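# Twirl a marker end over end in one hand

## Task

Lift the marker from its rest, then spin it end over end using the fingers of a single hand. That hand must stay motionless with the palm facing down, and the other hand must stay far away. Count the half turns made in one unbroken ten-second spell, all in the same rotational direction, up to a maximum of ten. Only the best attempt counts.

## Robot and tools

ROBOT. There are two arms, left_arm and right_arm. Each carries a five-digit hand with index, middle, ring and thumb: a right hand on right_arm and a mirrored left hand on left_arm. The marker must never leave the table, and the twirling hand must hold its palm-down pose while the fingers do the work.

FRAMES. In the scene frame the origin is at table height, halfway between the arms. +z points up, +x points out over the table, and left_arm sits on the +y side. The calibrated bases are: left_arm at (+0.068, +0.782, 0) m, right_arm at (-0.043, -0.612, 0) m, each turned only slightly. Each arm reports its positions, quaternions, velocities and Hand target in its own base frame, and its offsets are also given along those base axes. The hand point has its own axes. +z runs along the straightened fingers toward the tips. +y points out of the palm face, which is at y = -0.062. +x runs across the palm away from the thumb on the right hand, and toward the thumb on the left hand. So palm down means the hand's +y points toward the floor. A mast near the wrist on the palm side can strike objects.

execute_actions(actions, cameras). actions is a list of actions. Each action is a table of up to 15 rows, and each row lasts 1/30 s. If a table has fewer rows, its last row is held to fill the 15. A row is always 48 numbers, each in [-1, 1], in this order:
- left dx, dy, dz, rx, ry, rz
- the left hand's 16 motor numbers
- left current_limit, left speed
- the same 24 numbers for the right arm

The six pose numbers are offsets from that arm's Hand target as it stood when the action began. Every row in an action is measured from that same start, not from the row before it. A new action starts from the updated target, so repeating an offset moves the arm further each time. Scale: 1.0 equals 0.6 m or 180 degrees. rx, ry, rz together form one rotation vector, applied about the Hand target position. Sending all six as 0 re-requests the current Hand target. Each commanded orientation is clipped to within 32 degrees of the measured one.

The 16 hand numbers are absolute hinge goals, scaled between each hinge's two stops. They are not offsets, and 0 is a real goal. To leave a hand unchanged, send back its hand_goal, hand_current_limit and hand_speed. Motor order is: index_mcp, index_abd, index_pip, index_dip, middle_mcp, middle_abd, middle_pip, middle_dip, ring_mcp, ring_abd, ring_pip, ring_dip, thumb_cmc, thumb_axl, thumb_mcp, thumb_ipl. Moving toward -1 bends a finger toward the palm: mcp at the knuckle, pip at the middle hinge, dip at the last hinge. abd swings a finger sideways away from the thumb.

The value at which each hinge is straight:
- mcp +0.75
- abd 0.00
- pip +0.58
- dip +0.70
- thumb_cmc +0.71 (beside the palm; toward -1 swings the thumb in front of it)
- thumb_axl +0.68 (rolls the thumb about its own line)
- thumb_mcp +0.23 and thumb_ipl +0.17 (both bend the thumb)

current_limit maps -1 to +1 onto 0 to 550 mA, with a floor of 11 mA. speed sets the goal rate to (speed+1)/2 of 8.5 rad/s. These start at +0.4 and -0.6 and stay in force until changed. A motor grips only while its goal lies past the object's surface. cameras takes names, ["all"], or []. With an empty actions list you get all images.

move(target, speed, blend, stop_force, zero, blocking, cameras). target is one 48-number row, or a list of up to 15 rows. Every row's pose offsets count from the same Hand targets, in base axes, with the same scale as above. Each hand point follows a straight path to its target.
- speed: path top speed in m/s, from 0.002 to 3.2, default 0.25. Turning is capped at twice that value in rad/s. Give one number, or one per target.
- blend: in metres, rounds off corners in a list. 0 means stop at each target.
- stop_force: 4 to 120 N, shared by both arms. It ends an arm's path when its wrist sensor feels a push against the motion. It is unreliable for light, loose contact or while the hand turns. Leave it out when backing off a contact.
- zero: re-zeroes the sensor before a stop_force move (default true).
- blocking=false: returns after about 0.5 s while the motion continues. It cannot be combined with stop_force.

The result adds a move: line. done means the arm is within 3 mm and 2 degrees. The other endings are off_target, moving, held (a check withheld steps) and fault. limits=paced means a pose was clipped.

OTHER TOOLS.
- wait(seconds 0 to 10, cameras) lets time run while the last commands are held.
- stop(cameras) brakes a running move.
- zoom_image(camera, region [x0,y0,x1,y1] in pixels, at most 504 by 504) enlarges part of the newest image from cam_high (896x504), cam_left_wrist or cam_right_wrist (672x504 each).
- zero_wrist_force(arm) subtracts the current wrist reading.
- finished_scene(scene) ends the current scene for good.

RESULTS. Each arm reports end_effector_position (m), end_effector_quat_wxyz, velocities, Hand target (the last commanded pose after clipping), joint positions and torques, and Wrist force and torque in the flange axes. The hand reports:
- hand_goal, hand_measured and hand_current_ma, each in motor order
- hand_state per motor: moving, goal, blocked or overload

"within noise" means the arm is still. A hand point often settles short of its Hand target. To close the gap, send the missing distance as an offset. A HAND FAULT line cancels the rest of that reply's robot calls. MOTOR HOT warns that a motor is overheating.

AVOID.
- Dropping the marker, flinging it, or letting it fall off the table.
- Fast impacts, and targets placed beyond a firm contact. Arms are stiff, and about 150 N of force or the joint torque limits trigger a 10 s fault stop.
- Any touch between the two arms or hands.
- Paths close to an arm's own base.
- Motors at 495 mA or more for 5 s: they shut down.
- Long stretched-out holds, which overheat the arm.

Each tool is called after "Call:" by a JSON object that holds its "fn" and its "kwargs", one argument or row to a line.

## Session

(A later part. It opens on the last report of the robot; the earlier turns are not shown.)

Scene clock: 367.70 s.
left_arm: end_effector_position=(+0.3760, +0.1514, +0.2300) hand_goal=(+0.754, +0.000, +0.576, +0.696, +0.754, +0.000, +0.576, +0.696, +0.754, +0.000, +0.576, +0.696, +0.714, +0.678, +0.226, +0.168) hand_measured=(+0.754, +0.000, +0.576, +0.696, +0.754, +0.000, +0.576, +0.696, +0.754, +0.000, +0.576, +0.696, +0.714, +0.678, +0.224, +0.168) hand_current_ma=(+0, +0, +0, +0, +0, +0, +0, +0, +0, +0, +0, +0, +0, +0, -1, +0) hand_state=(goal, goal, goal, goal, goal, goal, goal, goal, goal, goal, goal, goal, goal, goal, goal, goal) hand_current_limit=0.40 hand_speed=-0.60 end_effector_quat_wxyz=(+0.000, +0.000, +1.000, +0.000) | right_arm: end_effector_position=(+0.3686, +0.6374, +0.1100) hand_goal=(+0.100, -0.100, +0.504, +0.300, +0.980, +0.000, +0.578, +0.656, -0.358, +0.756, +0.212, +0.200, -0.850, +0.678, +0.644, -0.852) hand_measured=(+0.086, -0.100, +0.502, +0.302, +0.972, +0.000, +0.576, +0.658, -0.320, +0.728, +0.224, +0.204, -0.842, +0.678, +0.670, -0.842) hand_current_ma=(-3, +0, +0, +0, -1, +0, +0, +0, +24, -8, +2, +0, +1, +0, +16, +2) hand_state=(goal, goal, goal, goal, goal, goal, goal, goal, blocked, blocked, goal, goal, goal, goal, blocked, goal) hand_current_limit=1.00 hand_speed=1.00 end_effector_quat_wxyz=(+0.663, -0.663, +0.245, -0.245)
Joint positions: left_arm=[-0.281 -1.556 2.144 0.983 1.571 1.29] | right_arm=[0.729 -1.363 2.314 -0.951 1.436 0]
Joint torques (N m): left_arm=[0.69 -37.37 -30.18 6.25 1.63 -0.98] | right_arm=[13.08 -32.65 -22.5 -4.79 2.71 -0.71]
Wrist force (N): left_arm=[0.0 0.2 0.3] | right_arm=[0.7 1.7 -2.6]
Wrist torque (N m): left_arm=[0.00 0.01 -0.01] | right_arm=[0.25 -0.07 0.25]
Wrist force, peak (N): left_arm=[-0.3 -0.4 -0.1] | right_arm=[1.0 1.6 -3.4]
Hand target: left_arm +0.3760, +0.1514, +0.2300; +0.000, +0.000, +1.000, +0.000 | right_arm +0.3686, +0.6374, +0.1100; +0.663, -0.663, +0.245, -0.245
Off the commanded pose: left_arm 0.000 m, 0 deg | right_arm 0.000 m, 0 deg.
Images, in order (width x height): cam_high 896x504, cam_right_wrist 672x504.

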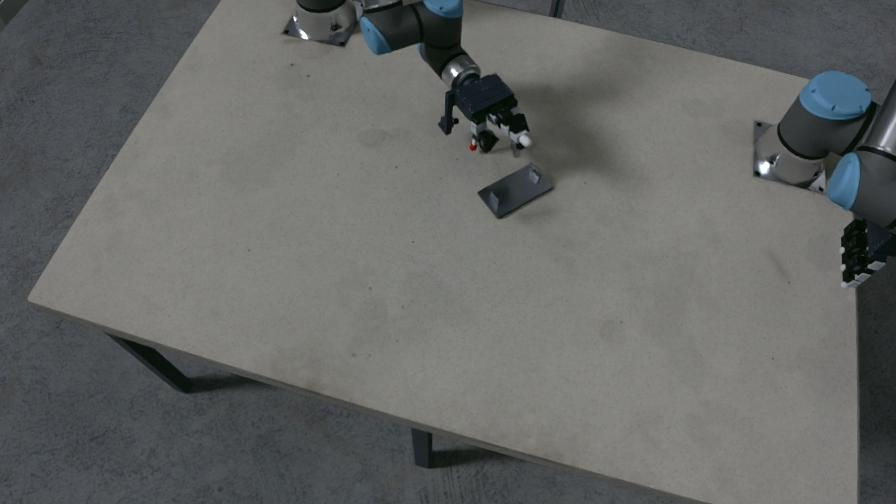

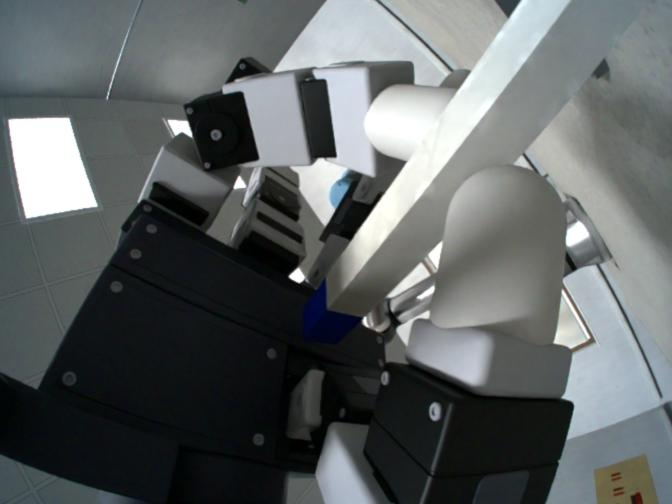

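Call:
{"fn": "move", "kwargs": {
  "target": [0,0,0,0,0,0,0.754,0,0.576,0.696,0.754,0,0.576,0.696,0.754,0,0.576,0.696,0.714,0.678,0.226,0.168,0.4,-0.6,0,0,0,0.0433,0.0507,0,0.1,-0.1,0.504,0.3,0.98,0,0.577,0.656,-0.358,0.756,0.212,0.2,-0.85,0.677,0.643,-0.853,0.4,-0.6],
  "speed": 0.1,
  "cameras": ["cam_high","cam_right_wrist"]
}}

Call:
{"fn": "zoom_image", "kwargs": {
  "camera": "cam_high",
  "region": [440, 70, 550, 162]
}}

Scene clock: 402.33 s.
left_arm: end_effector_position=(+0.3760, +0.1514, +0.2300) hand_goal=(+0.754, +0.000, +0.576, +0.696, +0.754, +0.000, +0.576, +0.696, +0.754, +0.000, +0.576, +0.696, +0.714, +0.678, +0.226, +0.168) hand_measured=(+0.754, +0.000, +0.576, +0.696, +0.754, +0.000, +0.576, +0.696, +0.754, +0.000, +0.576, +0.696, +0.714, +0.678, +0.224, +0.168) hand_current_ma=(+0, +0, +0, +0, +0, +0, +0, +0, +0, +0, +0, +0, +0, +0, -1, +0) hand_state=(goal, goal, goal, goal, goal, goal, goal, goal, goal, goal, goal, goal, goal, goal, goal, goal) hand_current_limit=0.40 hand_speed=-0.60 end_effector_quat_wxyz=(+0.000, +0.000, +1.000, +0.000) | right_arm: end_effector_position=(+0.3687, +0.6373, +0.1099) hand_goal=(+0.100, -0.100, +0.504, +0.300, +0.980, +0.000, +0.578, +0.656, -0.358, +0.756, +0.212, +0.200, -0.850, +0.678, +0.644, -0.852) hand_measured=(+0.086, -0.100, +0.502, +0.302, +0.972, +0.000, +0.576, +0.658, -0.320, +0.728, +0.224, +0.204, -0.842, +0.678, +0.670, -0.842) hand_current_ma=(-3, +0, +0, +0, -1, +0, +0, +0, +24, -8, +2, +0, +1, +0, +16, +2) hand_state=(goal, goal, goal, goal, goal, goal, goal, goal, blocked, blocked, goal, goal, goal, goal, blocked, goal) hand_current_limit=0.40 hand_speed=-0.60 end_effector_quat_wxyz=(+0.685, -0.634, +0.313, -0.174)
Joint positions: left_arm=[-0.281 -1.556 2.144 0.983 1.571 1.29] | right_arm=[0.692 -1.356 2.325 -0.969 1.399 0.209]
Joint torques (N m): left_arm=[-1.63 -35.66 -30.84 6.12 1.67 -0.89] | right_arm=[19.13 -43.91 -28.27 0.53 2.96 0.71]
Wrist force (N): left_arm=[0.0 0.0 0.0] | right_arm=[1.8 1.7 -2.6]
Wrist torque (N m): left_arm=[0.00 0.00 0.00] | right_arm=[0.27 -0.21 0.47]
Wrist force, peak (N): left_arm=[0.1 0.1 0.5] | right_arm=[1.9 1.9 -2.7]
Hand target: left_arm +0.3760, +0.1514, +0.2300; +0.000, +0.000, +1.000, +0.000 | right_arm +0.3686, +0.6374, +0.1100; +0.685, -0.634, +0.313, -0.174
Off the commanded pose: left_arm 0.000 m, 0 deg | right_arm 0.000 m, 0 deg.
move: done
Images, in order (width x height): cam_high 896x504, cam_right_wrist 672x504.

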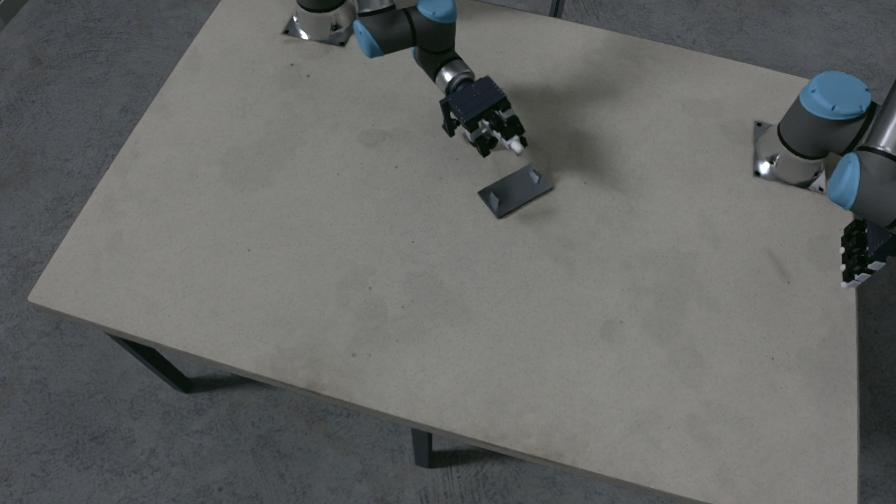

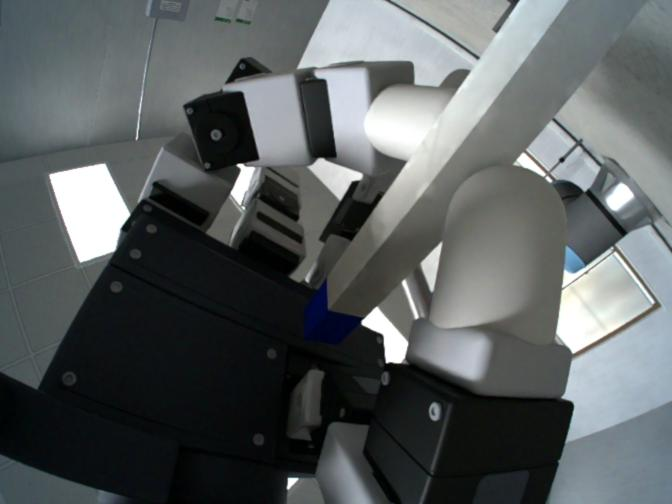

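Scaled by 4.582 from the camera's 896x504 image, which has a finer 1280x720 frame.

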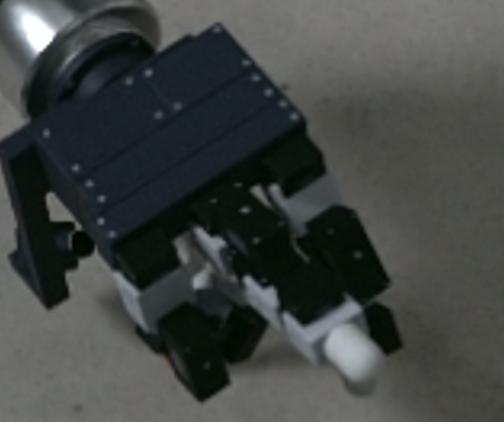

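Call:
{"fn": "move", "kwargs": {
  "target": [0,0,0,0,0,0,0.754,0,0.576,0.696,0.754,0,0.576,0.696,0.754,0,0.576,0.696,0.714,0.678,0.226,0.168,0.4,-0.6,0,0,-0.0267,0,0,0,0.1,-0.1,0.504,0.3,0.98,0,0.577,0.656,-0.358,0.756,0.212,0.2,-0.85,0.677,0.643,-0.853,0.4,-0.6],
  "speed": 0.012,
  "stop_force": 8,
  "cameras": ["cam_right_wrist"]
}}

Scene clock: 410.63 s.
left_arm: end_effector_position=(+0.3760, +0.1514, +0.2300) hand_goal=(+0.754, +0.000, +0.576, +0.696, +0.754, +0.000, +0.576, +0.696, +0.754, +0.000, +0.576, +0.696, +0.714, +0.678, +0.226, +0.168) hand_measured=(+0.754, +0.000, +0.576, +0.696, +0.754, +0.000, +0.576, +0.696, +0.754, +0.000, +0.576, +0.696, +0.714, +0.678, +0.224, +0.168) hand_current_ma=(+0, +0, +0, +0, +0, +0, +0, +0, +0, +0, +0, +0, +0, +0, -1, +0) hand_state=(goal, goal, goal, goal, goal, goal, goal, goal, goal, goal, goal, goal, goal, goal, goal, goal) hand_current_limit=0.40 hand_speed=-0.60 end_effector_quat_wxyz=(+0.000, +0.000, +1.000, +0.000) | right_arm: end_effector_position=(+0.3686, +0.6374, +0.0939) hand_goal=(+0.100, -0.100, +0.504, +0.300, +0.980, +0.000, +0.578, +0.656, -0.358, +0.756, +0.212, +0.200, -0.850, +0.678, +0.644, -0.852) hand_measured=(+0.086, -0.100, +0.502, +0.302, +0.972, +0.000, +0.576, +0.658, -0.320, +0.764, +0.230, +0.204, -0.846, +0.678, +0.670, -0.850) hand_current_ma=(-3, +0, +0, +0, -1, +0, +0, +0, +24, +1, +5, +0, +0, +0, +16, +0) hand_state=(goal, goal, goal, goal, goal, goal, goal, goal, blocked, goal, goal, goal, goal, goal, blocked, goal) hand_current_limit=0.40 hand_speed=-0.60 end_effector_quat_wxyz=(+0.685, -0.634, +0.313, -0.174)
Joint positions: left_arm=[-0.281 -1.556 2.144 0.983 1.571 1.29] | right_arm=[0.692 -1.326 2.332 -1.006 1.399 0.209]
Joint torques (N m): left_arm=[-1.59 -36.58 -30.4 6.33 1.55 -0.91] | right_arm=[15.94 -54.67 -27.77 2.51 2.75 0.57]
Wrist force (N): left_arm=[0.1 -0.1 0.2] | right_arm=[1.2 -0.4 -2.9]
Wrist torque (N m): left_arm=[-0.02 -0.01 0.01] | right_arm=[0.17 -0.18 0.44]
Wrist force, peak (N): left_arm=[0.1 0.1 0.4] | right_arm=[1.9 2.0 -2.9]
Hand target: left_arm +0.3760, +0.1514, +0.2300; +0.000, +0.000, +1.000, +0.000 | right_arm +0.3686, +0.6374, +0.0939; +0.685, -0.634, +0.313, -0.174
Off the commanded pose: left_arm 0.000 m, 0 deg | right_arm 0.000 m, 0 deg.
move: done
Images, in order (width x height): cam_right_wrist 672x504.

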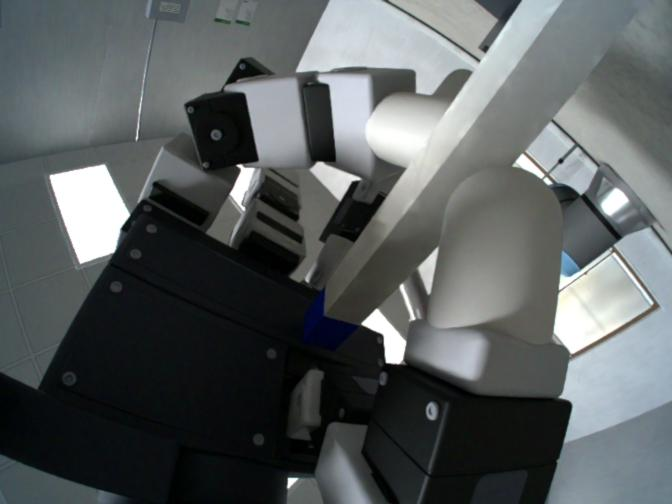

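Call:
{"fn": "move", "kwargs": {
  "target": [0,0,0,0,0,0,0.754,0,0.576,0.696,0.754,0,0.576,0.696,0.754,0,0.576,0.696,0.714,0.678,0.226,0.168,0.4,-0.6,0,0,-0.0082,0,0,0,0.1,-0.1,0.504,0.3,0.98,0,0.577,0.656,-0.358,0.756,0.212,0.2,-0.85,0.677,0.643,-0.853,0.4,-0.6],
  "speed": 0.008,
  "stop_force": 8,
  "cameras": ["cam_right_wrist"]
}}

Scene clock: 417.13 s.
left_arm: end_effector_position=(+0.3760, +0.1514, +0.2300) hand_goal=(+0.754, +0.000, +0.576, +0.696, +0.754, +0.000, +0.576, +0.696, +0.754, +0.000, +0.576, +0.696, +0.714, +0.678, +0.226, +0.168) hand_measured=(+0.754, +0.000, +0.576, +0.696, +0.754, +0.000, +0.576, +0.696, +0.754, +0.000, +0.576, +0.696, +0.714, +0.678, +0.224, +0.168) hand_current_ma=(+0, +0, +0, +0, +0, +0, +0, +0, +0, +0, +0, +0, +0, +0, -1, +0) hand_state=(goal, goal, goal, goal, goal, goal, goal, goal, goal, goal, goal, goal, goal, goal, goal, goal) hand_current_limit=0.40 hand_speed=-0.60 end_effector_quat_wxyz=(+0.000, +0.000, +1.000, +0.000) | right_arm: end_effector_position=(+0.3686, +0.6374, +0.0907) hand_goal=(+0.100, -0.100, +0.504, +0.300, +0.980, +0.000, +0.578, +0.656, -0.358, +0.756, +0.212, +0.200, -0.850, +0.678, +0.644, -0.852) hand_measured=(+0.086, -0.100, +0.502, +0.302, +0.972, +0.000, +0.576, +0.658, -0.320, +0.764, +0.232, +0.206, -0.848, +0.678, +0.670, -0.850) hand_current_ma=(-3, +0, +0, +0, -1, +0, +0, +0, +24, +1, +5, +0, +0, +0, +16, +0) hand_state=(goal, goal, goal, goal, goal, goal, goal, goal, blocked, goal, goal, goal, goal, goal, blocked, goal) hand_current_limit=0.40 hand_speed=-0.60 end_effector_quat_wxyz=(+0.685, -0.634, +0.313, -0.174)
Joint positions: left_arm=[-0.281 -1.556 2.144 0.983 1.571 1.29] | right_arm=[0.692 -1.319 2.333 -1.014 1.399 0.209]
Joint torques (N m): left_arm=[-0.81 -36.51 -30.94 6.31 1.67 -1.02] | right_arm=[14.68 -51.34 -25.58 3.2 2.79 -0.87]
Wrist force (N): left_arm=[0.0 -0.1 0.1] | right_arm=[-0.1 -7.3 -3.2]
Wrist torque (N m): left_arm=[-0.02 0.00 0.01] | right_arm=[-0.29 -0.10 0.32]
Wrist force, peak (N): left_arm=[0.3 -0.2 0.2] | right_arm=[-1.6 -15.5 -3.4]
Hand target: left_arm +0.3760, +0.1514, +0.2300; +0.000, +0.000, +1.000, +0.000 | right_arm +0.3686, +0.6374, +0.0907; +0.685, -0.634, +0.313, -0.174 (not the last commanded pose)
Off the commanded pose: left_arm 0.000 m, 0 deg | right_arm 0.002 m, 0 deg.
move: contact (right_arm)
Images, in order (width x height): cam_right_wrist 672x504.

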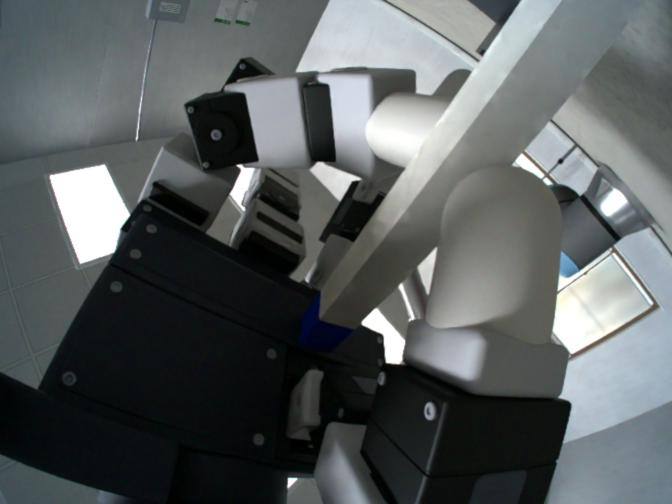

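Call:
{"fn": "move", "kwargs": {
  "target": [0,0,0,0,0,0,0.754,0,0.576,0.696,0.754,0,0.576,0.696,0.754,0,0.576,0.696,0.714,0.678,0.226,0.168,0.4,-0.6,0,0,0.0322,0,0,0,0.1,-0.1,0.504,0.3,0.98,0,0.577,0.656,-0.358,0.756,0.212,0.2,-0.85,0.677,0.643,-0.853,0.4,-0.6],
  "speed": 0.04,
  "cameras": ["cam_high","cam_right_wrist"]
}}

Call:
{"fn": "move", "kwargs": {
  "target": [0,0,0,0,0,0,0.754,0,0.576,0.696,0.754,0,0.576,0.696,0.754,0,0.576,0.696,0.714,0.678,0.226,0.168,0.4,-0.6,0,0,0,-0.0433,-0.0507,0,0.1,-0.1,0.504,0.3,0.98,0,0.577,0.656,-0.358,0.756,0.212,0.2,-0.85,0.677,0.643,-0.853,0.4,-0.6],
  "speed": 0.1,
  "cameras": ["cam_high","cam_right_wrist"]
}}

Call:
{"fn": "zoom_image", "kwargs": {
  "camera": "cam_high",
  "region": [440, 70, 550, 162]
}}

Scene clock: 451.50 s.
left_arm: end_effector_position=(+0.3760, +0.1514, +0.2300) hand_goal=(+0.754, +0.000, +0.576, +0.696, +0.754, +0.000, +0.576, +0.696, +0.754, +0.000, +0.576, +0.696, +0.714, +0.678, +0.226, +0.168) hand_measured=(+0.754, +0.000, +0.576, +0.696, +0.754, +0.000, +0.576, +0.696, +0.754, +0.000, +0.576, +0.696, +0.714, +0.678, +0.224, +0.168) hand_current_ma=(+0, +0, +0, +0, +0, +0, +0, +0, +0, +0, +0, +0, +0, +0, -1, +0) hand_state=(goal, goal, goal, goal, goal, goal, goal, goal, goal, goal, goal, goal, goal, goal, goal, goal) hand_current_limit=0.40 hand_speed=-0.60 end_effector_quat_wxyz=(+0.000, +0.000, +1.000, +0.000) | right_arm: end_effector_position=(+0.3687, +0.6375, +0.1102) hand_goal=(+0.100, -0.100, +0.504, +0.300, +0.980, +0.000, +0.578, +0.656, -0.358, +0.756, +0.212, +0.200, -0.850, +0.678, +0.644, -0.852) hand_measured=(+0.086, -0.100, +0.502, +0.302, +0.972, +0.000, +0.576, +0.658, -0.320, +0.752, +0.232, +0.206, -0.848, +0.678, +0.670, -0.846) hand_current_ma=(-3, +0, +0, +0, -1, +0, +0, +0, +24, +0, +5, +1, +0, +0, +16, +1) hand_state=(goal, goal, goal, goal, goal, goal, goal, goal, blocked, goal, goal, goal, goal, goal, blocked, goal) hand_current_limit=0.40 hand_speed=-0.60 end_effector_quat_wxyz=(+0.685, -0.634, +0.313, -0.174) end_effector_velocity=(+0.000, +0.000, +0.000) end_effector_angular_velocity=(+0.001, -0.003, +0.001)
Joint positions: left_arm=[-0.281 -1.556 2.144 0.983 1.571 1.29] | right_arm=[0.692 -1.356 2.324 -0.969 1.399 0.209]
Joint velocities: left_arm=[within noise] | right_arm=[0 0.001 0.001 -0.005 0 -0.001]
Joint torques (N m): left_arm=[0.98 -35.85 -30.29 6.2 1.69 -1.05] | right_arm=[15.92 -21.53 -18.61 -5.52 2.48 -0.15]
Wrist force (N): left_arm=[0.0 0.1 -0.3] | right_arm=[1.6 2.0 -2.7]
Wrist torque (N m): left_arm=[0.03 -0.01 0.00] | right_arm=[0.33 -0.18 0.46]
Wrist force, peak (N): left_arm=[0.1 0.4 0.3] | right_arm=[0.1 -7.6 -3.2]
Hand target: left_arm +0.3760, +0.1514, +0.2300; +0.000, +0.000, +1.000, +0.000 | right_arm +0.3686, +0.6374, +0.1100; +0.685, -0.634, +0.313, -0.174
Off the commanded pose: left_arm 0.000 m, 0 deg | right_arm 0.000 m, 0 deg.
move: done
Images, in order (width x height): cam_high 896x504, cam_right_wrist 672x504.

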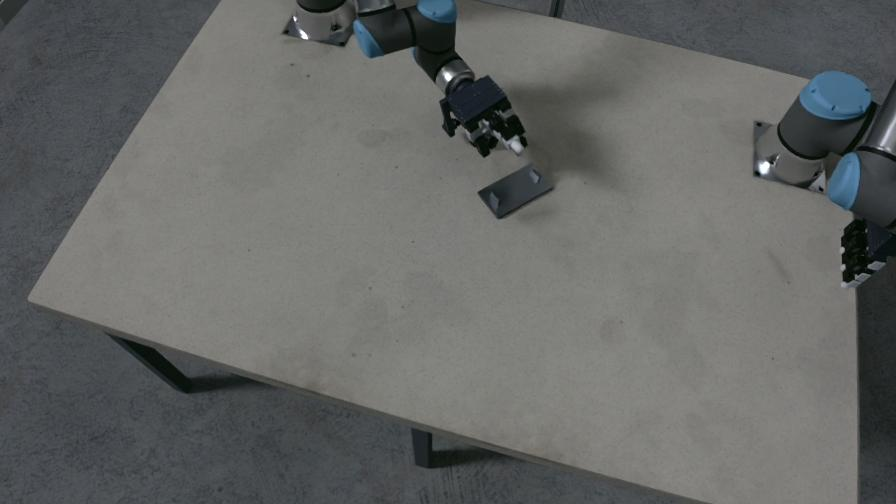

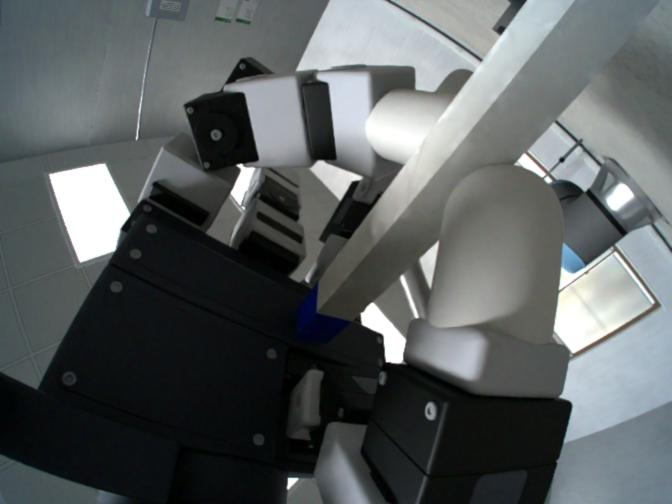

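Scene clock: 452.97 s.
left_arm: end_effector_position=(+0.3760, +0.1514, +0.2300) hand_goal=(+0.754, +0.000, +0.576, +0.696, +0.754, +0.000, +0.576, +0.696, +0.754, +0.000, +0.576, +0.696, +0.714, +0.678, +0.226, +0.168) hand_measured=(+0.754, +0.000, +0.576, +0.696, +0.754, +0.000, +0.576, +0.696, +0.754, +0.000, +0.576, +0.696, +0.714, +0.678, +0.224, +0.168) hand_current_ma=(+0, +0, +0, +0, +0, +0, +0, +0, +0, +0, +0, +0, +0, +0, -1, +0) hand_state=(goal, goal, goal, goal, goal, goal, goal, goal, goal, goal, goal, goal, goal, goal, goal, goal) hand_current_limit=0.40 hand_speed=-0.60 end_effector_quat_wxyz=(+0.000, +0.000, +1.000, +0.000) | right_arm: end_effector_position=(+0.3685, +0.6375, +0.1101) hand_goal=(+0.100, -0.100, +0.504, +0.300, +0.980, +0.000, +0.578, +0.656, -0.358, +0.756, +0.212, +0.200, -0.850, +0.678, +0.644, -0.852) hand_measured=(+0.086, -0.100, +0.502, +0.302, +0.972, +0.000, +0.576, +0.658, -0.320, +0.752, +0.232, +0.206, -0.848, +0.678, +0.670, -0.846) hand_current_ma=(-3, +0, +0, +0, -1, +0, +0, +0, +24, +0, +5, +1, +0, +0, +16, +1) hand_state=(goal, goal, goal, goal, goal, goal, goal, goal, blocked, goal, goal, goal, goal, goal, blocked, goal) hand_current_limit=0.40 hand_speed=-0.60 end_effector_quat_wxyz=(+0.663, -0.663, +0.245, -0.245)
Joint positions: left_arm=[-0.281 -1.556 2.144 0.983 1.571 1.29] | right_arm=[0.729 -1.363 2.314 -0.951 1.436 0]
Joint torques (N m): left_arm=[-1.18 -39.83 -30.23 6.27 1.9 -0.94] | right_arm=[-22.24 -47.77 -21.93 -2.59 -3.19 -0.36]
Wrist force (N): left_arm=[0.1 0.3 -0.1] | right_arm=[0.5 1.9 -2.8]
Wrist torque (N m): left_arm=[0.04 -0.01 0.00] | right_arm=[0.30 -0.04 0.24]
Wrist force, peak (N): left_arm=[-0.2 0.2 0.4] | right_arm=[1.8 1.9 -3.0]
Hand target: left_arm +0.3760, +0.1514, +0.2300; +0.000, +0.000, +1.000, +0.000 | right_arm +0.3686, +0.6374, +0.1100; +0.663, -0.663, +0.245, -0.245
Off the commanded pose: left_arm 0.000 m, 0 deg | right_arm 0.000 m, 0 deg.
move: done
Images, in order (width x height): cam_high 896x504, cam_right_wrist 672x504.

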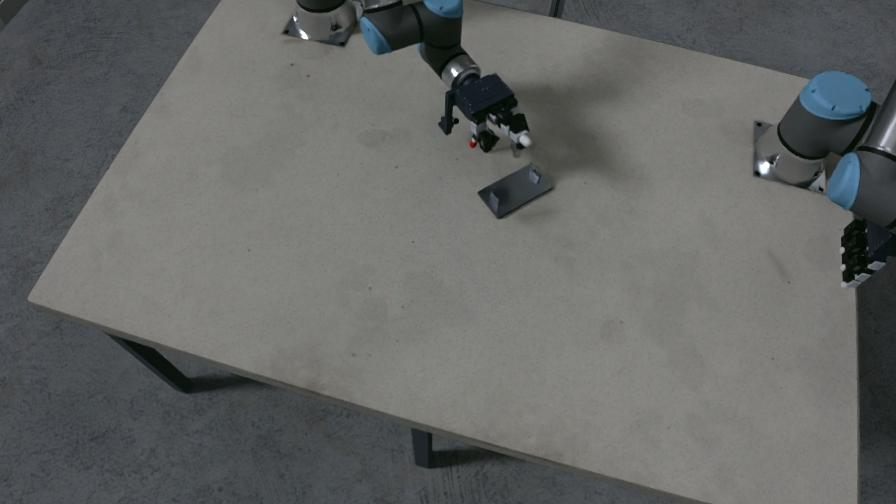

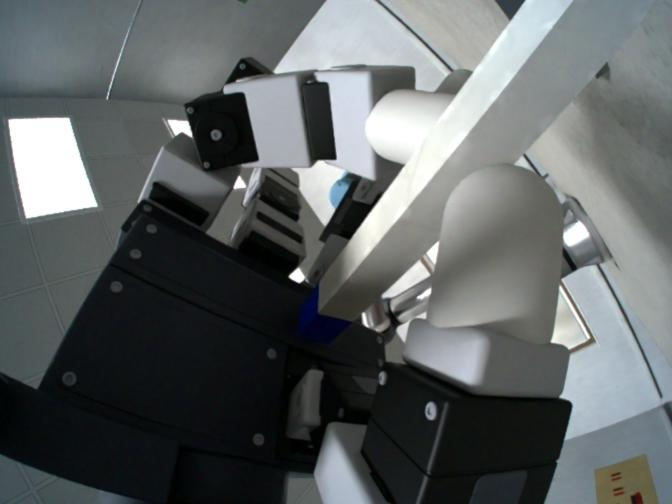

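Scaled by 4.582 from the camera's 896x504 image, which has a finer 1280x720 frame.

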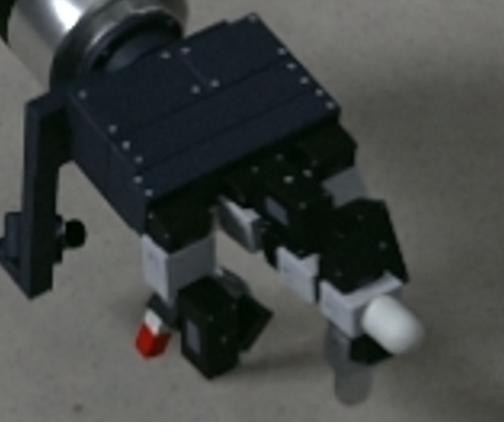

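Call:
{"fn": "move", "kwargs": {
  "target": [0,0,0,0,0,0,0.754,0,0.576,0.696,0.754,0,0.576,0.696,0.754,0,0.576,0.696,0.714,0.678,0.226,0.168,0.4,-0.6,0,0,-0.07,-0.0845,0.0721,0,0.1,-0.1,0.504,0.3,0.98,0,0.577,0.656,-0.358,0.756,0.212,0.2,-0.85,0.677,0.643,-0.853,0.4,-0.6],
  "speed": 0.12
}}

Call:
{"fn": "move", "kwargs": {
  "target": [
    [0,0,0,0,0,0,0.754,0,0.576,0.696,0.754,0,0.576,0.696,0.754,0,0.576,0.696,0.714,0.678,0.226,0.168,0.4,-0.6,-0.0282,0.0241,-0.036,0,0,0,0.1,-0.1,0.504,0.3,0.98,0,0.577,0.656,-0.358,0.756,0.212,0.2,-0.85,0.677,0.643,-0.853,0.4,-0.6],
    [0,0,0,0,0,0,0.754,0,0.576,0.696,0.754,0,0.576,0.696,0.754,0,0.576,0.696,0.714,0.678,0.226,0.168,0.4,-0.6,-0.0532,0.0455,-0.0645,0,0,0,0.1,-0.1,0.504,0.3,0.98,0,0.577,0.656,-0.358,0.756,0.212,0.2,-0.85,0.677,0.643,-0.853,0.4,-0.6]
  ],
  "speed": 0.03,
  "stop_force": 5,
  "cameras": ["cam_high","cam_right_wrist"]
}}

Scene clock: 476.03 s.
left_arm: end_effector_position=(+0.3760, +0.1514, +0.2300) hand_goal=(+0.754, +0.000, +0.576, +0.696, +0.754, +0.000, +0.576, +0.696, +0.754, +0.000, +0.576, +0.696, +0.714, +0.678, +0.226, +0.168) hand_measured=(+0.754, +0.000, +0.576, +0.696, +0.754, +0.000, +0.576, +0.696, +0.754, +0.000, +0.576, +0.696, +0.714, +0.678, +0.224, +0.168) hand_current_ma=(+0, +0, +0, +0, +0, +0, +0, +0, +0, +0, +0, +0, +0, +0, -1, +0) hand_state=(goal, goal, goal, goal, goal, goal, goal, goal, goal, goal, goal, goal, goal, goal, goal, goal) hand_current_limit=0.40 hand_speed=-0.60 end_effector_quat_wxyz=(+0.000, +0.000, +1.000, +0.000) | right_arm: end_effector_position=(+0.3686, +0.6375, +0.0680) hand_goal=(+0.100, -0.100, +0.504, +0.300, +0.980, +0.000, +0.578, +0.656, -0.358, +0.756, +0.212, +0.200, -0.850, +0.678, +0.644, -0.852) hand_measured=(+0.088, -0.100, +0.502, +0.302, +0.972, +0.000, +0.576, +0.658, -0.320, +0.752, +0.232, +0.206, -0.848, +0.678, +0.670, -0.846) hand_current_ma=(-2, +0, +0, +0, -1, +0, +0, +0, +24, +0, +5, +1, +0, +0, +16, +1) hand_state=(goal, goal, goal, goal, goal, goal, goal, goal, blocked, goal, goal, goal, goal, goal, blocked, goal) hand_current_limit=0.40 hand_speed=-0.60 end_effector_quat_wxyz=(-0.538, +0.768, -0.283, +0.199)
Joint positions: left_arm=[-0.281 -1.556 2.144 0.983 1.571 1.29] | right_arm=[0.741 -1.299 2.141 -0.491 1.455 -0.043]
Joint torques (N m): left_arm=[-1.12 -37.77 -30.49 6.27 1.58 -0.85] | right_arm=[2.37 -62.29 -30.12 2.21 -2.76 2.15]
Wrist force (N): left_arm=[0.1 0.0 0.4] | right_arm=[0.7 2.0 -1.8]
Wrist torque (N m): left_arm=[-0.03 -0.01 0.01] | right_arm=[0.24 -0.15 0.38]
Wrist force, peak (N): left_arm=[0.4 0.1 -0.2] | right_arm=[0.7 2.0 -2.8]
Hand target: left_arm +0.3760, +0.1514, +0.2300; +0.000, +0.000, +1.000, +0.000 | right_arm +0.3686, +0.6374, +0.0680; -0.538, +0.768, -0.283, +0.199
Off the commanded pose: left_arm 0.000 m, 0 deg | right_arm 0.000 m, 0 deg.
move: done

Scene clock: 477.47 s.
left_arm: end_effector_position=(+0.3760, +0.1514, +0.2300) hand_goal=(+0.754, +0.000, +0.576, +0.696, +0.754, +0.000, +0.576, +0.696, +0.754, +0.000, +0.576, +0.696, +0.714, +0.678, +0.226, +0.168) hand_measured=(+0.754, +0.000, +0.576, +0.696, +0.754, +0.000, +0.576, +0.696, +0.754, +0.000, +0.576, +0.696, +0.714, +0.678, +0.224, +0.168) hand_current_ma=(+0, +0, +0, +0, +0, +0, +0, +0, +0, +0, +0, +0, +0, +0, -1, +0) hand_state=(goal, goal, goal, goal, goal, goal, goal, goal, goal, goal, goal, goal, goal, goal, goal, goal) hand_current_limit=0.40 hand_speed=-0.60 end_effector_quat_wxyz=(+0.000, +0.000, +1.000, +0.000) | right_arm: end_effector_position=(+0.3582, +0.6463, +0.0548) hand_goal=(+0.100, -0.100, +0.504, +0.300, +0.980, +0.000, +0.578, +0.656, -0.358, +0.756, +0.212, +0.200, -0.850, +0.678, +0.644, -0.852) hand_measured=(+0.098, -0.108, +0.494, +0.290, +0.972, +0.000, +0.576, +0.658, -0.320, +0.748, +0.232, +0.206, -0.848, +0.678, +0.668, -0.846) hand_current_ma=(+0, -1, -1, -2, -1, +0, +0, +0, +24, -1, +5, +1, +0, +0, +15, +1) hand_state=(goal, goal, goal, goal, goal, goal, goal, goal, blocked, goal, goal, goal, goal, goal, blocked, goal) hand_current_limit=0.40 hand_speed=-0.60 end_effector_quat_wxyz=(-0.538, +0.769, -0.283, +0.199)
Joint positions: left_arm=[-0.281 -1.556 2.144 0.983 1.571 1.29] | right_arm=[0.768 -1.276 2.142 -0.516 1.48 -0.033]
Joint torques (N m): left_arm=[-1.4 -36.87 -30.99 6.35 1.66 -1.03] | right_arm=[-13.46 -53.96 -24.81 0.61 -0.72 -2.59]
Wrist force (N): left_arm=[-0.3 0.1 -0.1] | right_arm=[0.4 0.8 -2.4]
Wrist torque (N m): left_arm=[0.02 0.03 -0.03] | right_arm=[0.24 -0.12 0.32]
Wrist force, peak (N): left_arm=[0.2 0.4 0.2] | right_arm=[0.7 -7.5 -6.1]
Hand target: left_arm +0.3760, +0.1514, +0.2300; +0.000, +0.000, +1.000, +0.000 | right_arm +0.3583, +0.6463, +0.0549; -0.538, +0.768, -0.283, +0.199 (not the last commanded pose)
Off the commanded pose: left_arm 0.000 m, 0 deg | right_arm 0.038 m, 0 deg.
move: contact (right_arm); path passed 0 of 2 targets
Images, in order (width x height): cam_high 896x504, cam_right_wrist 672x504.

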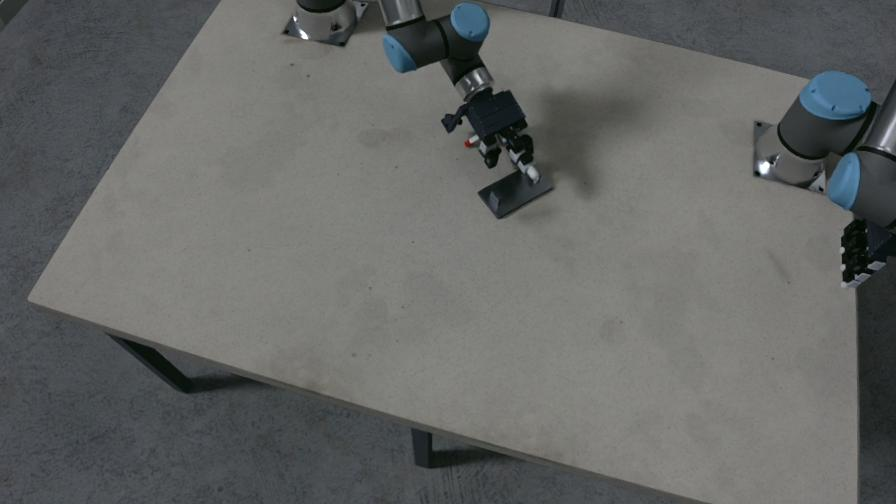

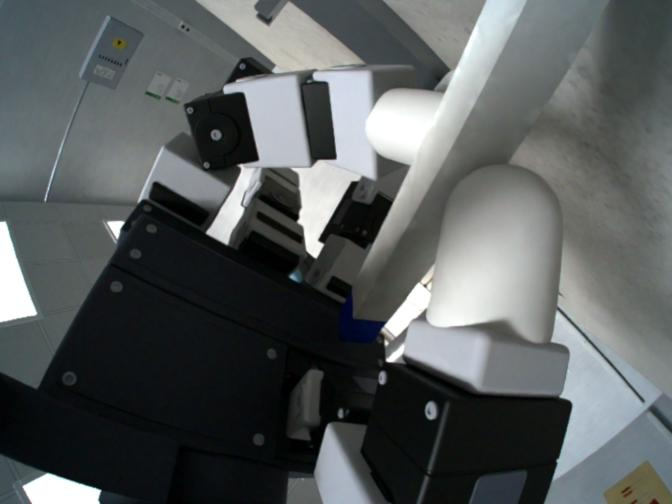

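Call:
{"fn": "move", "kwargs": {
  "target": [
    [0,0,0,0,0,0,0.754,0,0.576,0.696,0.754,0,0.576,0.696,0.754,0,0.576,0.696,0.714,0.678,0.226,0.168,0.4,-0.6,0,0,0.05,0,0,0,0.1,-0.1,0.504,0.3,0.98,0,0.577,0.656,-0.358,0.756,0.212,0.2,-0.85,0.677,0.643,-0.853,0.4,-0.6],
    [0,0,0,0,0,0,0.754,0,0.576,0.696,0.754,0,0.576,0.696,0.754,0,0.576,0.696,0.714,0.678,0.226,0.168,0.4,-0.6,-0.091,-0.1443,0.05,0,0,0,0.1,-0.1,0.504,0.3,0.98,0,0.577,0.656,-0.358,0.756,0.212,0.2,-0.85,0.677,0.643,-0.853,0.4,-0.6]
  ],
  "speed": 0.1,
  "blend": [0.01,0],
  "cameras": ["cam_high","cam_right_wrist"]
}}

Call:
{"fn": "zoom_image", "kwargs": {
  "camera": "cam_high",
  "region": [430, 60, 570, 230]
}}

Scene clock: 489.10 s.
left_arm: end_effector_position=(+0.3760, +0.1514, +0.2300) hand_goal=(+0.754, +0.000, +0.576, +0.696, +0.754, +0.000, +0.576, +0.696, +0.754, +0.000, +0.576, +0.696, +0.714, +0.678, +0.226, +0.168) hand_measured=(+0.754, +0.000, +0.576, +0.696, +0.754, +0.000, +0.576, +0.696, +0.754, +0.000, +0.576, +0.696, +0.714, +0.678, +0.224, +0.168) hand_current_ma=(+0, +0, +0, +0, +0, +0, +0, +0, +0, +0, +0, +0, +0, +0, -1, +0) hand_state=(goal, goal, goal, goal, goal, goal, goal, goal, goal, goal, goal, goal, goal, goal, goal, goal) hand_current_limit=0.40 hand_speed=-0.60 end_effector_quat_wxyz=(+0.000, +0.000, +1.000, +0.000) | right_arm: end_effector_position=(+0.3039, +0.5598, +0.0849) hand_goal=(+0.100, -0.100, +0.504, +0.300, +0.980, +0.000, +0.578, +0.656, -0.358, +0.756, +0.212, +0.200, -0.850, +0.678, +0.644, -0.852) hand_measured=(+0.098, -0.102, +0.500, +0.298, +0.972, +0.000, +0.576, +0.658, -0.320, +0.748, +0.232, +0.206, -0.848, +0.678, +0.668, -0.846) hand_current_ma=(+0, +0, +0, +0, -1, +0, +0, +0, +24, -1, +5, +1, +0, +0, +15, +1) hand_state=(goal, goal, goal, goal, goal, goal, goal, goal, blocked, goal, goal, goal, goal, goal, blocked, goal) hand_current_limit=0.40 hand_speed=-0.60 end_effector_quat_wxyz=(-0.538, +0.768, -0.283, +0.199)
Joint positions: left_arm=[-0.281 -1.556 2.144 0.983 1.571 1.29] | right_arm=[0.707 -1.47 2.319 -0.496 1.423 -0.054]
Joint torques (N m): left_arm=[-0.18 -37.09 -30.17 6.2 1.45 -1.15] | right_arm=[19.11 -38.21 -21.68 3.52 2.85 1.95]
Wrist force (N): left_arm=[0.0 0.1 -0.2] | right_arm=[1.0 1.5 -2.0]
Wrist torque (N m): left_arm=[0.03 0.00 0.00] | right_arm=[0.21 -0.22 0.43]
Wrist force, peak (N): left_arm=[0.2 0.3 0.3] | right_arm=[0.9 2.2 -3.5]
Hand target: left_arm +0.3760, +0.1514, +0.2300; +0.000, +0.000, +1.000, +0.000 | right_arm +0.3037, +0.5597, +0.0849; -0.538, +0.768, -0.283, +0.199
Off the commanded pose: left_arm 0.000 m, 0 deg | right_arm 0.000 m, 0 deg.
move: done
Images, in order (width x height): cam_high 896x504, cam_right_wrist 672x504.

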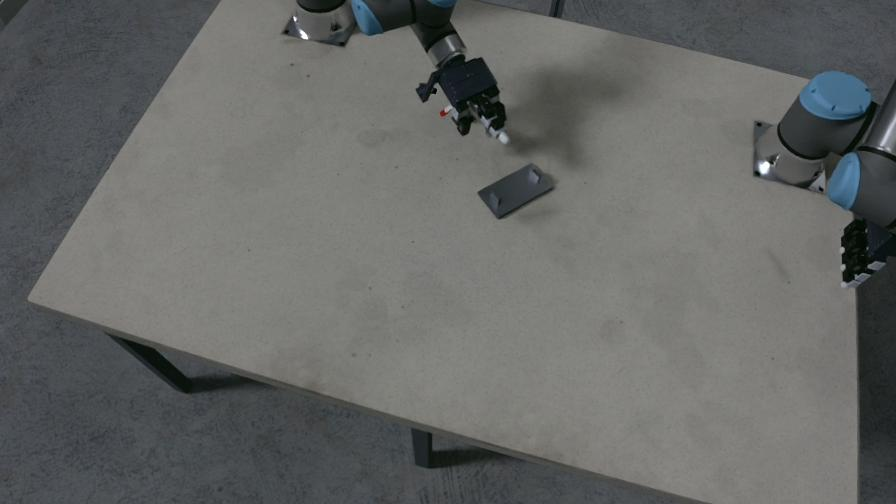

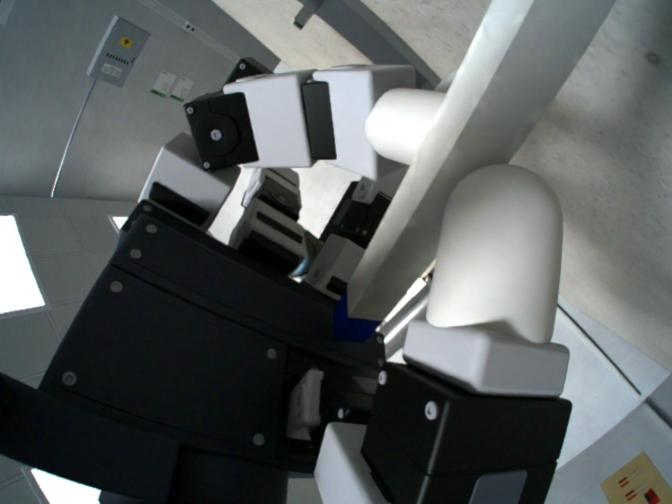

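Scaled by 2.965 from the camera's 896x504 image, which has a finer 1280x720 frame.

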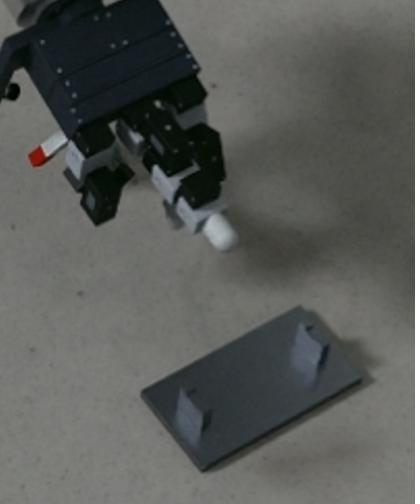

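Call:
{"fn": "move", "kwargs": {
  "target": [0,0,0,0,0,0,0.754,0,0.576,0.696,0.754,0,0.576,0.696,0.754,0,0.576,0.696,0.714,0.678,0.226,0.168,0.4,-0.6,0,0,-0.025,0,0,0,0.7,0,0.504,0.3,0.98,0,0.577,0.656,-0.358,0.756,0.212,0.2,-0.85,0.677,0.643,-0.853,0.4,-0.6],
  "speed": 0.05
}}

Call:
{"fn": "move", "kwargs": {
  "target": [
    [0,0,0,0,0,0,0.754,0,0.576,0.696,0.754,0,0.576,0.696,0.754,0,0.576,0.696,0.714,0.678,0.226,0.168,0.4,-0.6,-0.0282,0.0241,-0.039,0,0,0,0.7,0,0.504,0.3,0.98,0,0.577,0.656,-0.358,0.756,0.212,0.2,-0.85,0.677,0.643,-0.853,0.4,-0.6],
    [0,0,0,0,0,0,0.754,0,0.576,0.696,0.754,0,0.576,0.696,0.754,0,0.576,0.696,0.714,0.678,0.226,0.168,0.4,-0.6,-0.0532,0.0455,-0.0675,0,0,0,0.7,0,0.504,0.3,0.98,0,0.577,0.656,-0.358,0.756,0.212,0.2,-0.85,0.677,0.643,-0.853,0.4,-0.6]
  ],
  "speed": 0.03,
  "stop_force": 5,
  "cameras": ["cam_high","cam_right_wrist"]
}}

Scene clock: 502.73 s.
left_arm: end_effector_position=(+0.3760, +0.1514, +0.2300) hand_goal=(+0.754, +0.000, +0.576, +0.696, +0.754, +0.000, +0.576, +0.696, +0.754, +0.000, +0.576, +0.696, +0.714, +0.678, +0.226, +0.168) hand_measured=(+0.754, +0.000, +0.576, +0.696, +0.754, +0.000, +0.576, +0.696, +0.754, +0.000, +0.576, +0.696, +0.714, +0.678, +0.224, +0.168) hand_current_ma=(+0, +0, +0, +0, +0, +0, +0, +0, +0, +0, +0, +0, +0, +0, -1, +0) hand_state=(goal, goal, goal, goal, goal, goal, goal, goal, goal, goal, goal, goal, goal, goal, goal, goal) hand_current_limit=0.40 hand_speed=-0.60 end_effector_quat_wxyz=(+0.000, +0.000, +1.000, +0.000) | right_arm: end_effector_position=(+0.3036, +0.5597, +0.0697) hand_goal=(+0.700, +0.000, +0.504, +0.300, +0.980, +0.000, +0.578, +0.656, -0.358, +0.756, +0.212, +0.200, -0.850, +0.678, +0.644, -0.852) hand_measured=(+0.680, -0.004, +0.500, +0.298, +0.972, +0.000, +0.576, +0.658, -0.320, +0.748, +0.232, +0.206, -0.848, +0.678, +0.668, -0.846) hand_current_ma=(-7, +0, +0, +0, -1, +0, +0, +0, +24, -1, +5, +1, +0, +0, +15, +1) hand_state=(blocked, goal, goal, goal, goal, goal, goal, goal, blocked, goal, goal, goal, goal, goal, blocked, goal) hand_current_limit=0.40 hand_speed=-0.60 end_effector_quat_wxyz=(-0.538, +0.768, -0.283, +0.199) end_effector_velocity=(+0.000, -0.001, +0.001) end_effector_angular_velocity=(-0.001, +0.003, -0.002)
Joint positions: left_arm=[-0.281 -1.556 2.144 0.983 1.571 1.29] | right_arm=[0.707 -1.445 2.329 -0.532 1.423 -0.054]
Joint velocities: left_arm=[within noise] | right_arm=[-0.001 -0.003 0 0.006 0 0.001]
Joint torques (N m): left_arm=[0.59 -38.46 -31.26 6.4 1.6 -1.31] | right_arm=[17.59 -50.83 -32.23 3.57 2.59 2.12]
Wrist force (N): left_arm=[0.0 0.0 0.1] | right_arm=[0.9 1.5 -2.4]
Wrist torque (N m): left_arm=[-0.01 0.00 0.00] | right_arm=[0.20 -0.19 0.39]
Wrist force, peak (N): left_arm=[0.4 0.2 0.1] | right_arm=[0.7 2.2 -2.3]
Hand target: left_arm +0.3760, +0.1514, +0.2300; +0.000, +0.000, +1.000, +0.000 | right_arm +0.3037, +0.5597, +0.0699; -0.538, +0.768, -0.283, +0.199
Off the commanded pose: left_arm 0.000 m, 0 deg | right_arm 0.000 m, 0 deg.
move: done

Scene clock: 505.80 s.
left_arm: end_effector_position=(+0.3760, +0.1514, +0.2300) hand_goal=(+0.754, +0.000, +0.576, +0.696, +0.754, +0.000, +0.576, +0.696, +0.754, +0.000, +0.576, +0.696, +0.714, +0.678, +0.226, +0.168) hand_measured=(+0.754, +0.000, +0.576, +0.696, +0.754, +0.000, +0.576, +0.696, +0.754, +0.000, +0.576, +0.696, +0.714, +0.678, +0.224, +0.168) hand_current_ma=(+0, +0, +0, +0, +0, +0, +0, +0, +0, +0, +0, +0, +0, +0, -1, +0) hand_state=(goal, goal, goal, goal, goal, goal, goal, goal, goal, goal, goal, goal, goal, goal, goal, goal) hand_current_limit=0.40 hand_speed=-0.60 end_effector_quat_wxyz=(+0.000, +0.000, +1.000, +0.000) | right_arm: end_effector_position=(+0.2718, +0.5870, +0.0294) hand_goal=(+0.700, +0.000, +0.504, +0.300, +0.980, +0.000, +0.578, +0.656, -0.358, +0.756, +0.212, +0.200, -0.850, +0.678, +0.644, -0.852) hand_measured=(+0.680, -0.004, +0.500, +0.298, +0.972, +0.000, +0.576, +0.658, -0.320, +0.748, +0.232, +0.206, -0.848, +0.678, +0.668, -0.846) hand_current_ma=(-7, +0, +0, +0, -1, +0, +0, +0, +24, -1, +5, +1, +0, +0, +15, +1) hand_state=(blocked, goal, goal, goal, goal, goal, goal, goal, blocked, goal, goal, goal, goal, goal, blocked, goal) hand_current_limit=0.40 hand_speed=-0.60 end_effector_quat_wxyz=(-0.538, +0.768, -0.283, +0.199)
Joint positions: left_arm=[-0.281 -1.556 2.144 0.983 1.571 1.29] | right_arm=[0.81 -1.354 2.329 -0.625 1.52 -0.018]
Joint torques (N m): left_arm=[-0.97 -37.03 -30.42 6.4 1.41 -1.15] | right_arm=[-20.41 -54.79 -18.02 3.8 -3.64 -2.48]
Wrist force (N): left_arm=[-0.3 0.0 0.1] | right_arm=[0.9 1.8 -2.0]
Wrist torque (N m): left_arm=[-0.02 0.04 -0.02] | right_arm=[0.23 -0.20 0.27]
Wrist force, peak (N): left_arm=[0.0 0.5 0.2] | right_arm=[1.1 1.5 -2.7]
Hand target: left_arm +0.3760, +0.1514, +0.2300; +0.000, +0.000, +1.000, +0.000 | right_arm +0.2718, +0.5870, +0.0294; -0.538, +0.768, -0.283, +0.199
Off the commanded pose: left_arm 0.000 m, 0 deg | right_arm 0.000 m, 0 deg.
move: done
Images, in order (width x height): cam_high 896x504, cam_right_wrist 672x504.

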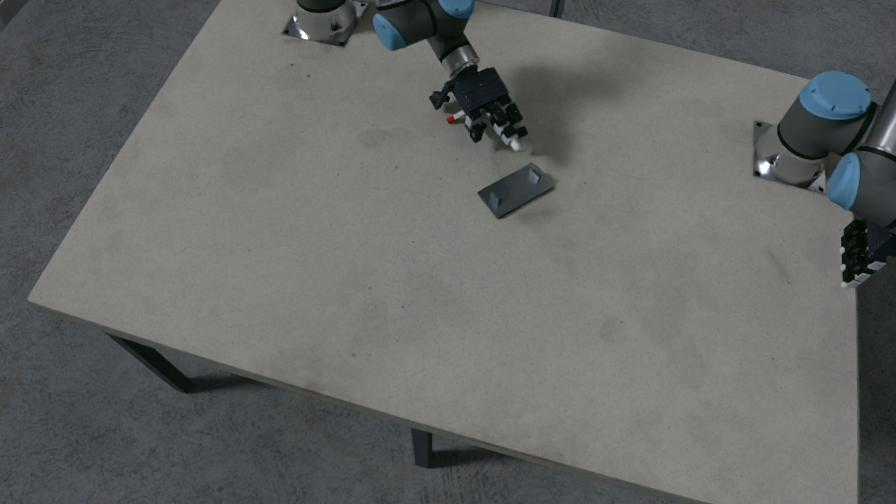

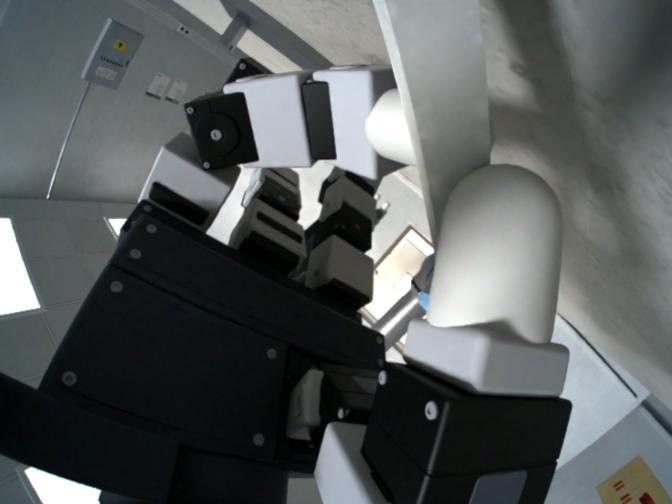

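Call:
{"fn": "move", "kwargs": {
  "target": [
    [0,0,0,0,0,0,0.754,0,0.576,0.696,0.754,0,0.576,0.696,0.754,0,0.576,0.696,0.714,0.678,0.226,0.168,0.4,-0.6,0.0266,-0.0228,0.04,0,0,0,0.7,0,0.504,0.3,0.98,0,0.577,0.656,-0.358,0.756,0.212,0.2,-0.85,0.677,0.643,-0.853,0.4,-0.6],
    [0,0,0,0,0,0,0.754,0,0.576,0.696,0.754,0,0.576,0.696,0.754,0,0.576,0.696,0.714,0.678,0.226,0.168,0.4,-0.6,0.0532,-0.0455,0.1343,0.0845,-0.0721,0,0.7,0,0.504,0.3,0.98,0,0.577,0.656,-0.358,0.756,0.212,0.2,-0.85,0.677,0.643,-0.853,0.4,-0.6]
  ],
  "speed": 0.1,
  "blend": [0.01,0],
  "cameras": ["cam_high","cam_right_wrist"]
}}

Call:
{"fn": "zoom_image", "kwargs": {
  "camera": "cam_high",
  "region": [410, 50, 520, 142]
}}

Scene clock: 521.93 s.
left_arm: end_effector_position=(+0.3760, +0.1514, +0.2300) hand_goal=(+0.754, +0.000, +0.576, +0.696, +0.754, +0.000, +0.576, +0.696, +0.754, +0.000, +0.576, +0.696, +0.714, +0.678, +0.226, +0.168) hand_measured=(+0.754, +0.000, +0.576, +0.696, +0.754, +0.000, +0.576, +0.696, +0.754, +0.000, +0.576, +0.696, +0.714, +0.678, +0.224, +0.168) hand_current_ma=(+0, +0, +0, +0, +0, +0, +0, +0, +0, +0, +0, +0, +0, +0, -1, +0) hand_state=(goal, goal, goal, goal, goal, goal, goal, goal, goal, goal, goal, goal, goal, goal, goal, goal) hand_current_limit=0.40 hand_speed=-0.60 end_effector_quat_wxyz=(+0.000, +0.000, +1.000, +0.000) | right_arm: end_effector_position=(+0.3037, +0.5597, +0.1100) hand_goal=(+0.700, +0.000, +0.504, +0.300, +0.980, +0.000, +0.578, +0.656, -0.358, +0.756, +0.212, +0.200, -0.850, +0.678, +0.644, -0.852) hand_measured=(+0.680, -0.004, +0.500, +0.298, +0.972, +0.000, +0.576, +0.658, -0.320, +0.748, +0.232, +0.206, -0.848, +0.678, +0.668, -0.846) hand_current_ma=(-7, +0, +0, +0, -1, +0, +0, +0, +24, -1, +5, +1, +0, +0, +15, +1) hand_state=(blocked, goal, goal, goal, goal, goal, goal, goal, blocked, goal, goal, goal, goal, goal, blocked, goal) hand_current_limit=0.40 hand_speed=-0.60 end_effector_quat_wxyz=(+0.663, -0.663, +0.245, -0.245)
Joint positions: left_arm=[-0.281 -1.556 2.144 0.983 1.571 1.29] | right_arm=[0.687 -1.51 2.499 -0.989 1.394 0]
Joint torques (N m): left_arm=[-1.15 -36.47 -31.36 6.31 1.68 -1.07] | right_arm=[19.88 -9.27 -26.68 -3.58 3.12 -2.35]
Wrist force (N): left_arm=[-0.1 0.3 0.1] | right_arm=[0.9 1.9 -2.9]
Wrist torque (N m): left_arm=[0.03 0.02 -0.02] | right_arm=[0.25 -0.09 0.30]
Wrist force, peak (N): left_arm=[0.4 0.1 -0.3] | right_arm=[1.1 1.9 -3.1]
Hand target: left_arm +0.3760, +0.1514, +0.2300; +0.000, +0.000, +1.000, +0.000 | right_arm +0.3037, +0.5597, +0.1099; +0.663, -0.663, +0.245, -0.245
Off the commanded pose: left_arm 0.000 m, 0 deg | right_arm 0.000 m, 0 deg.
move: done
Images, in order (width x height): cam_high 896x504, cam_right_wrist 672x504.

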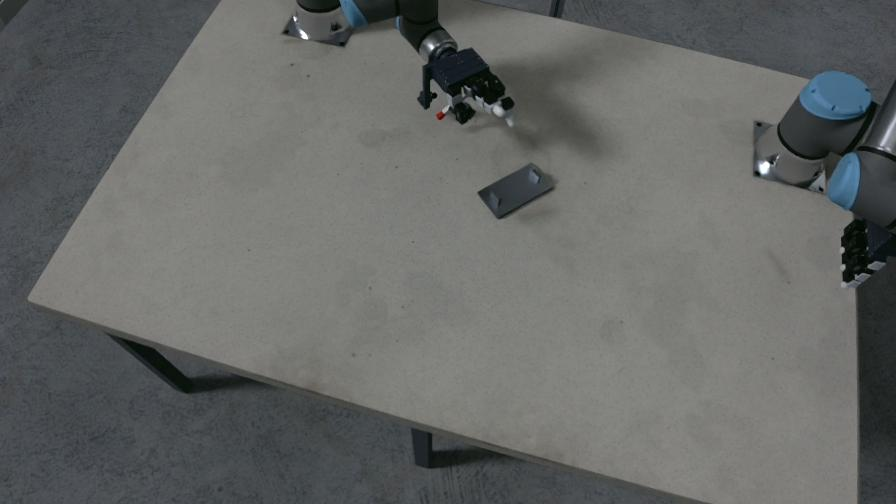

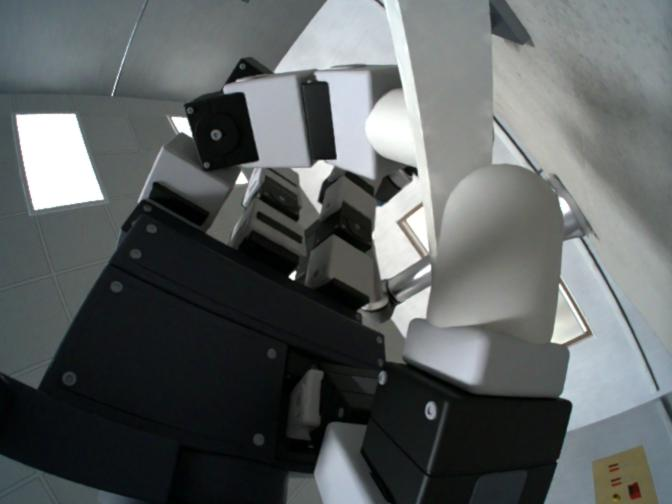

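Scaled by 4.582 from the camera's 896x504 image, which has a finer 1280x720 frame.

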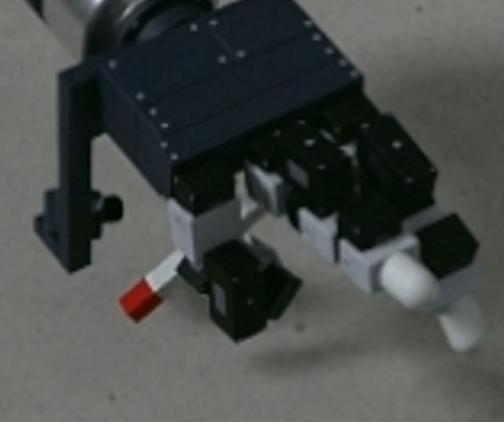

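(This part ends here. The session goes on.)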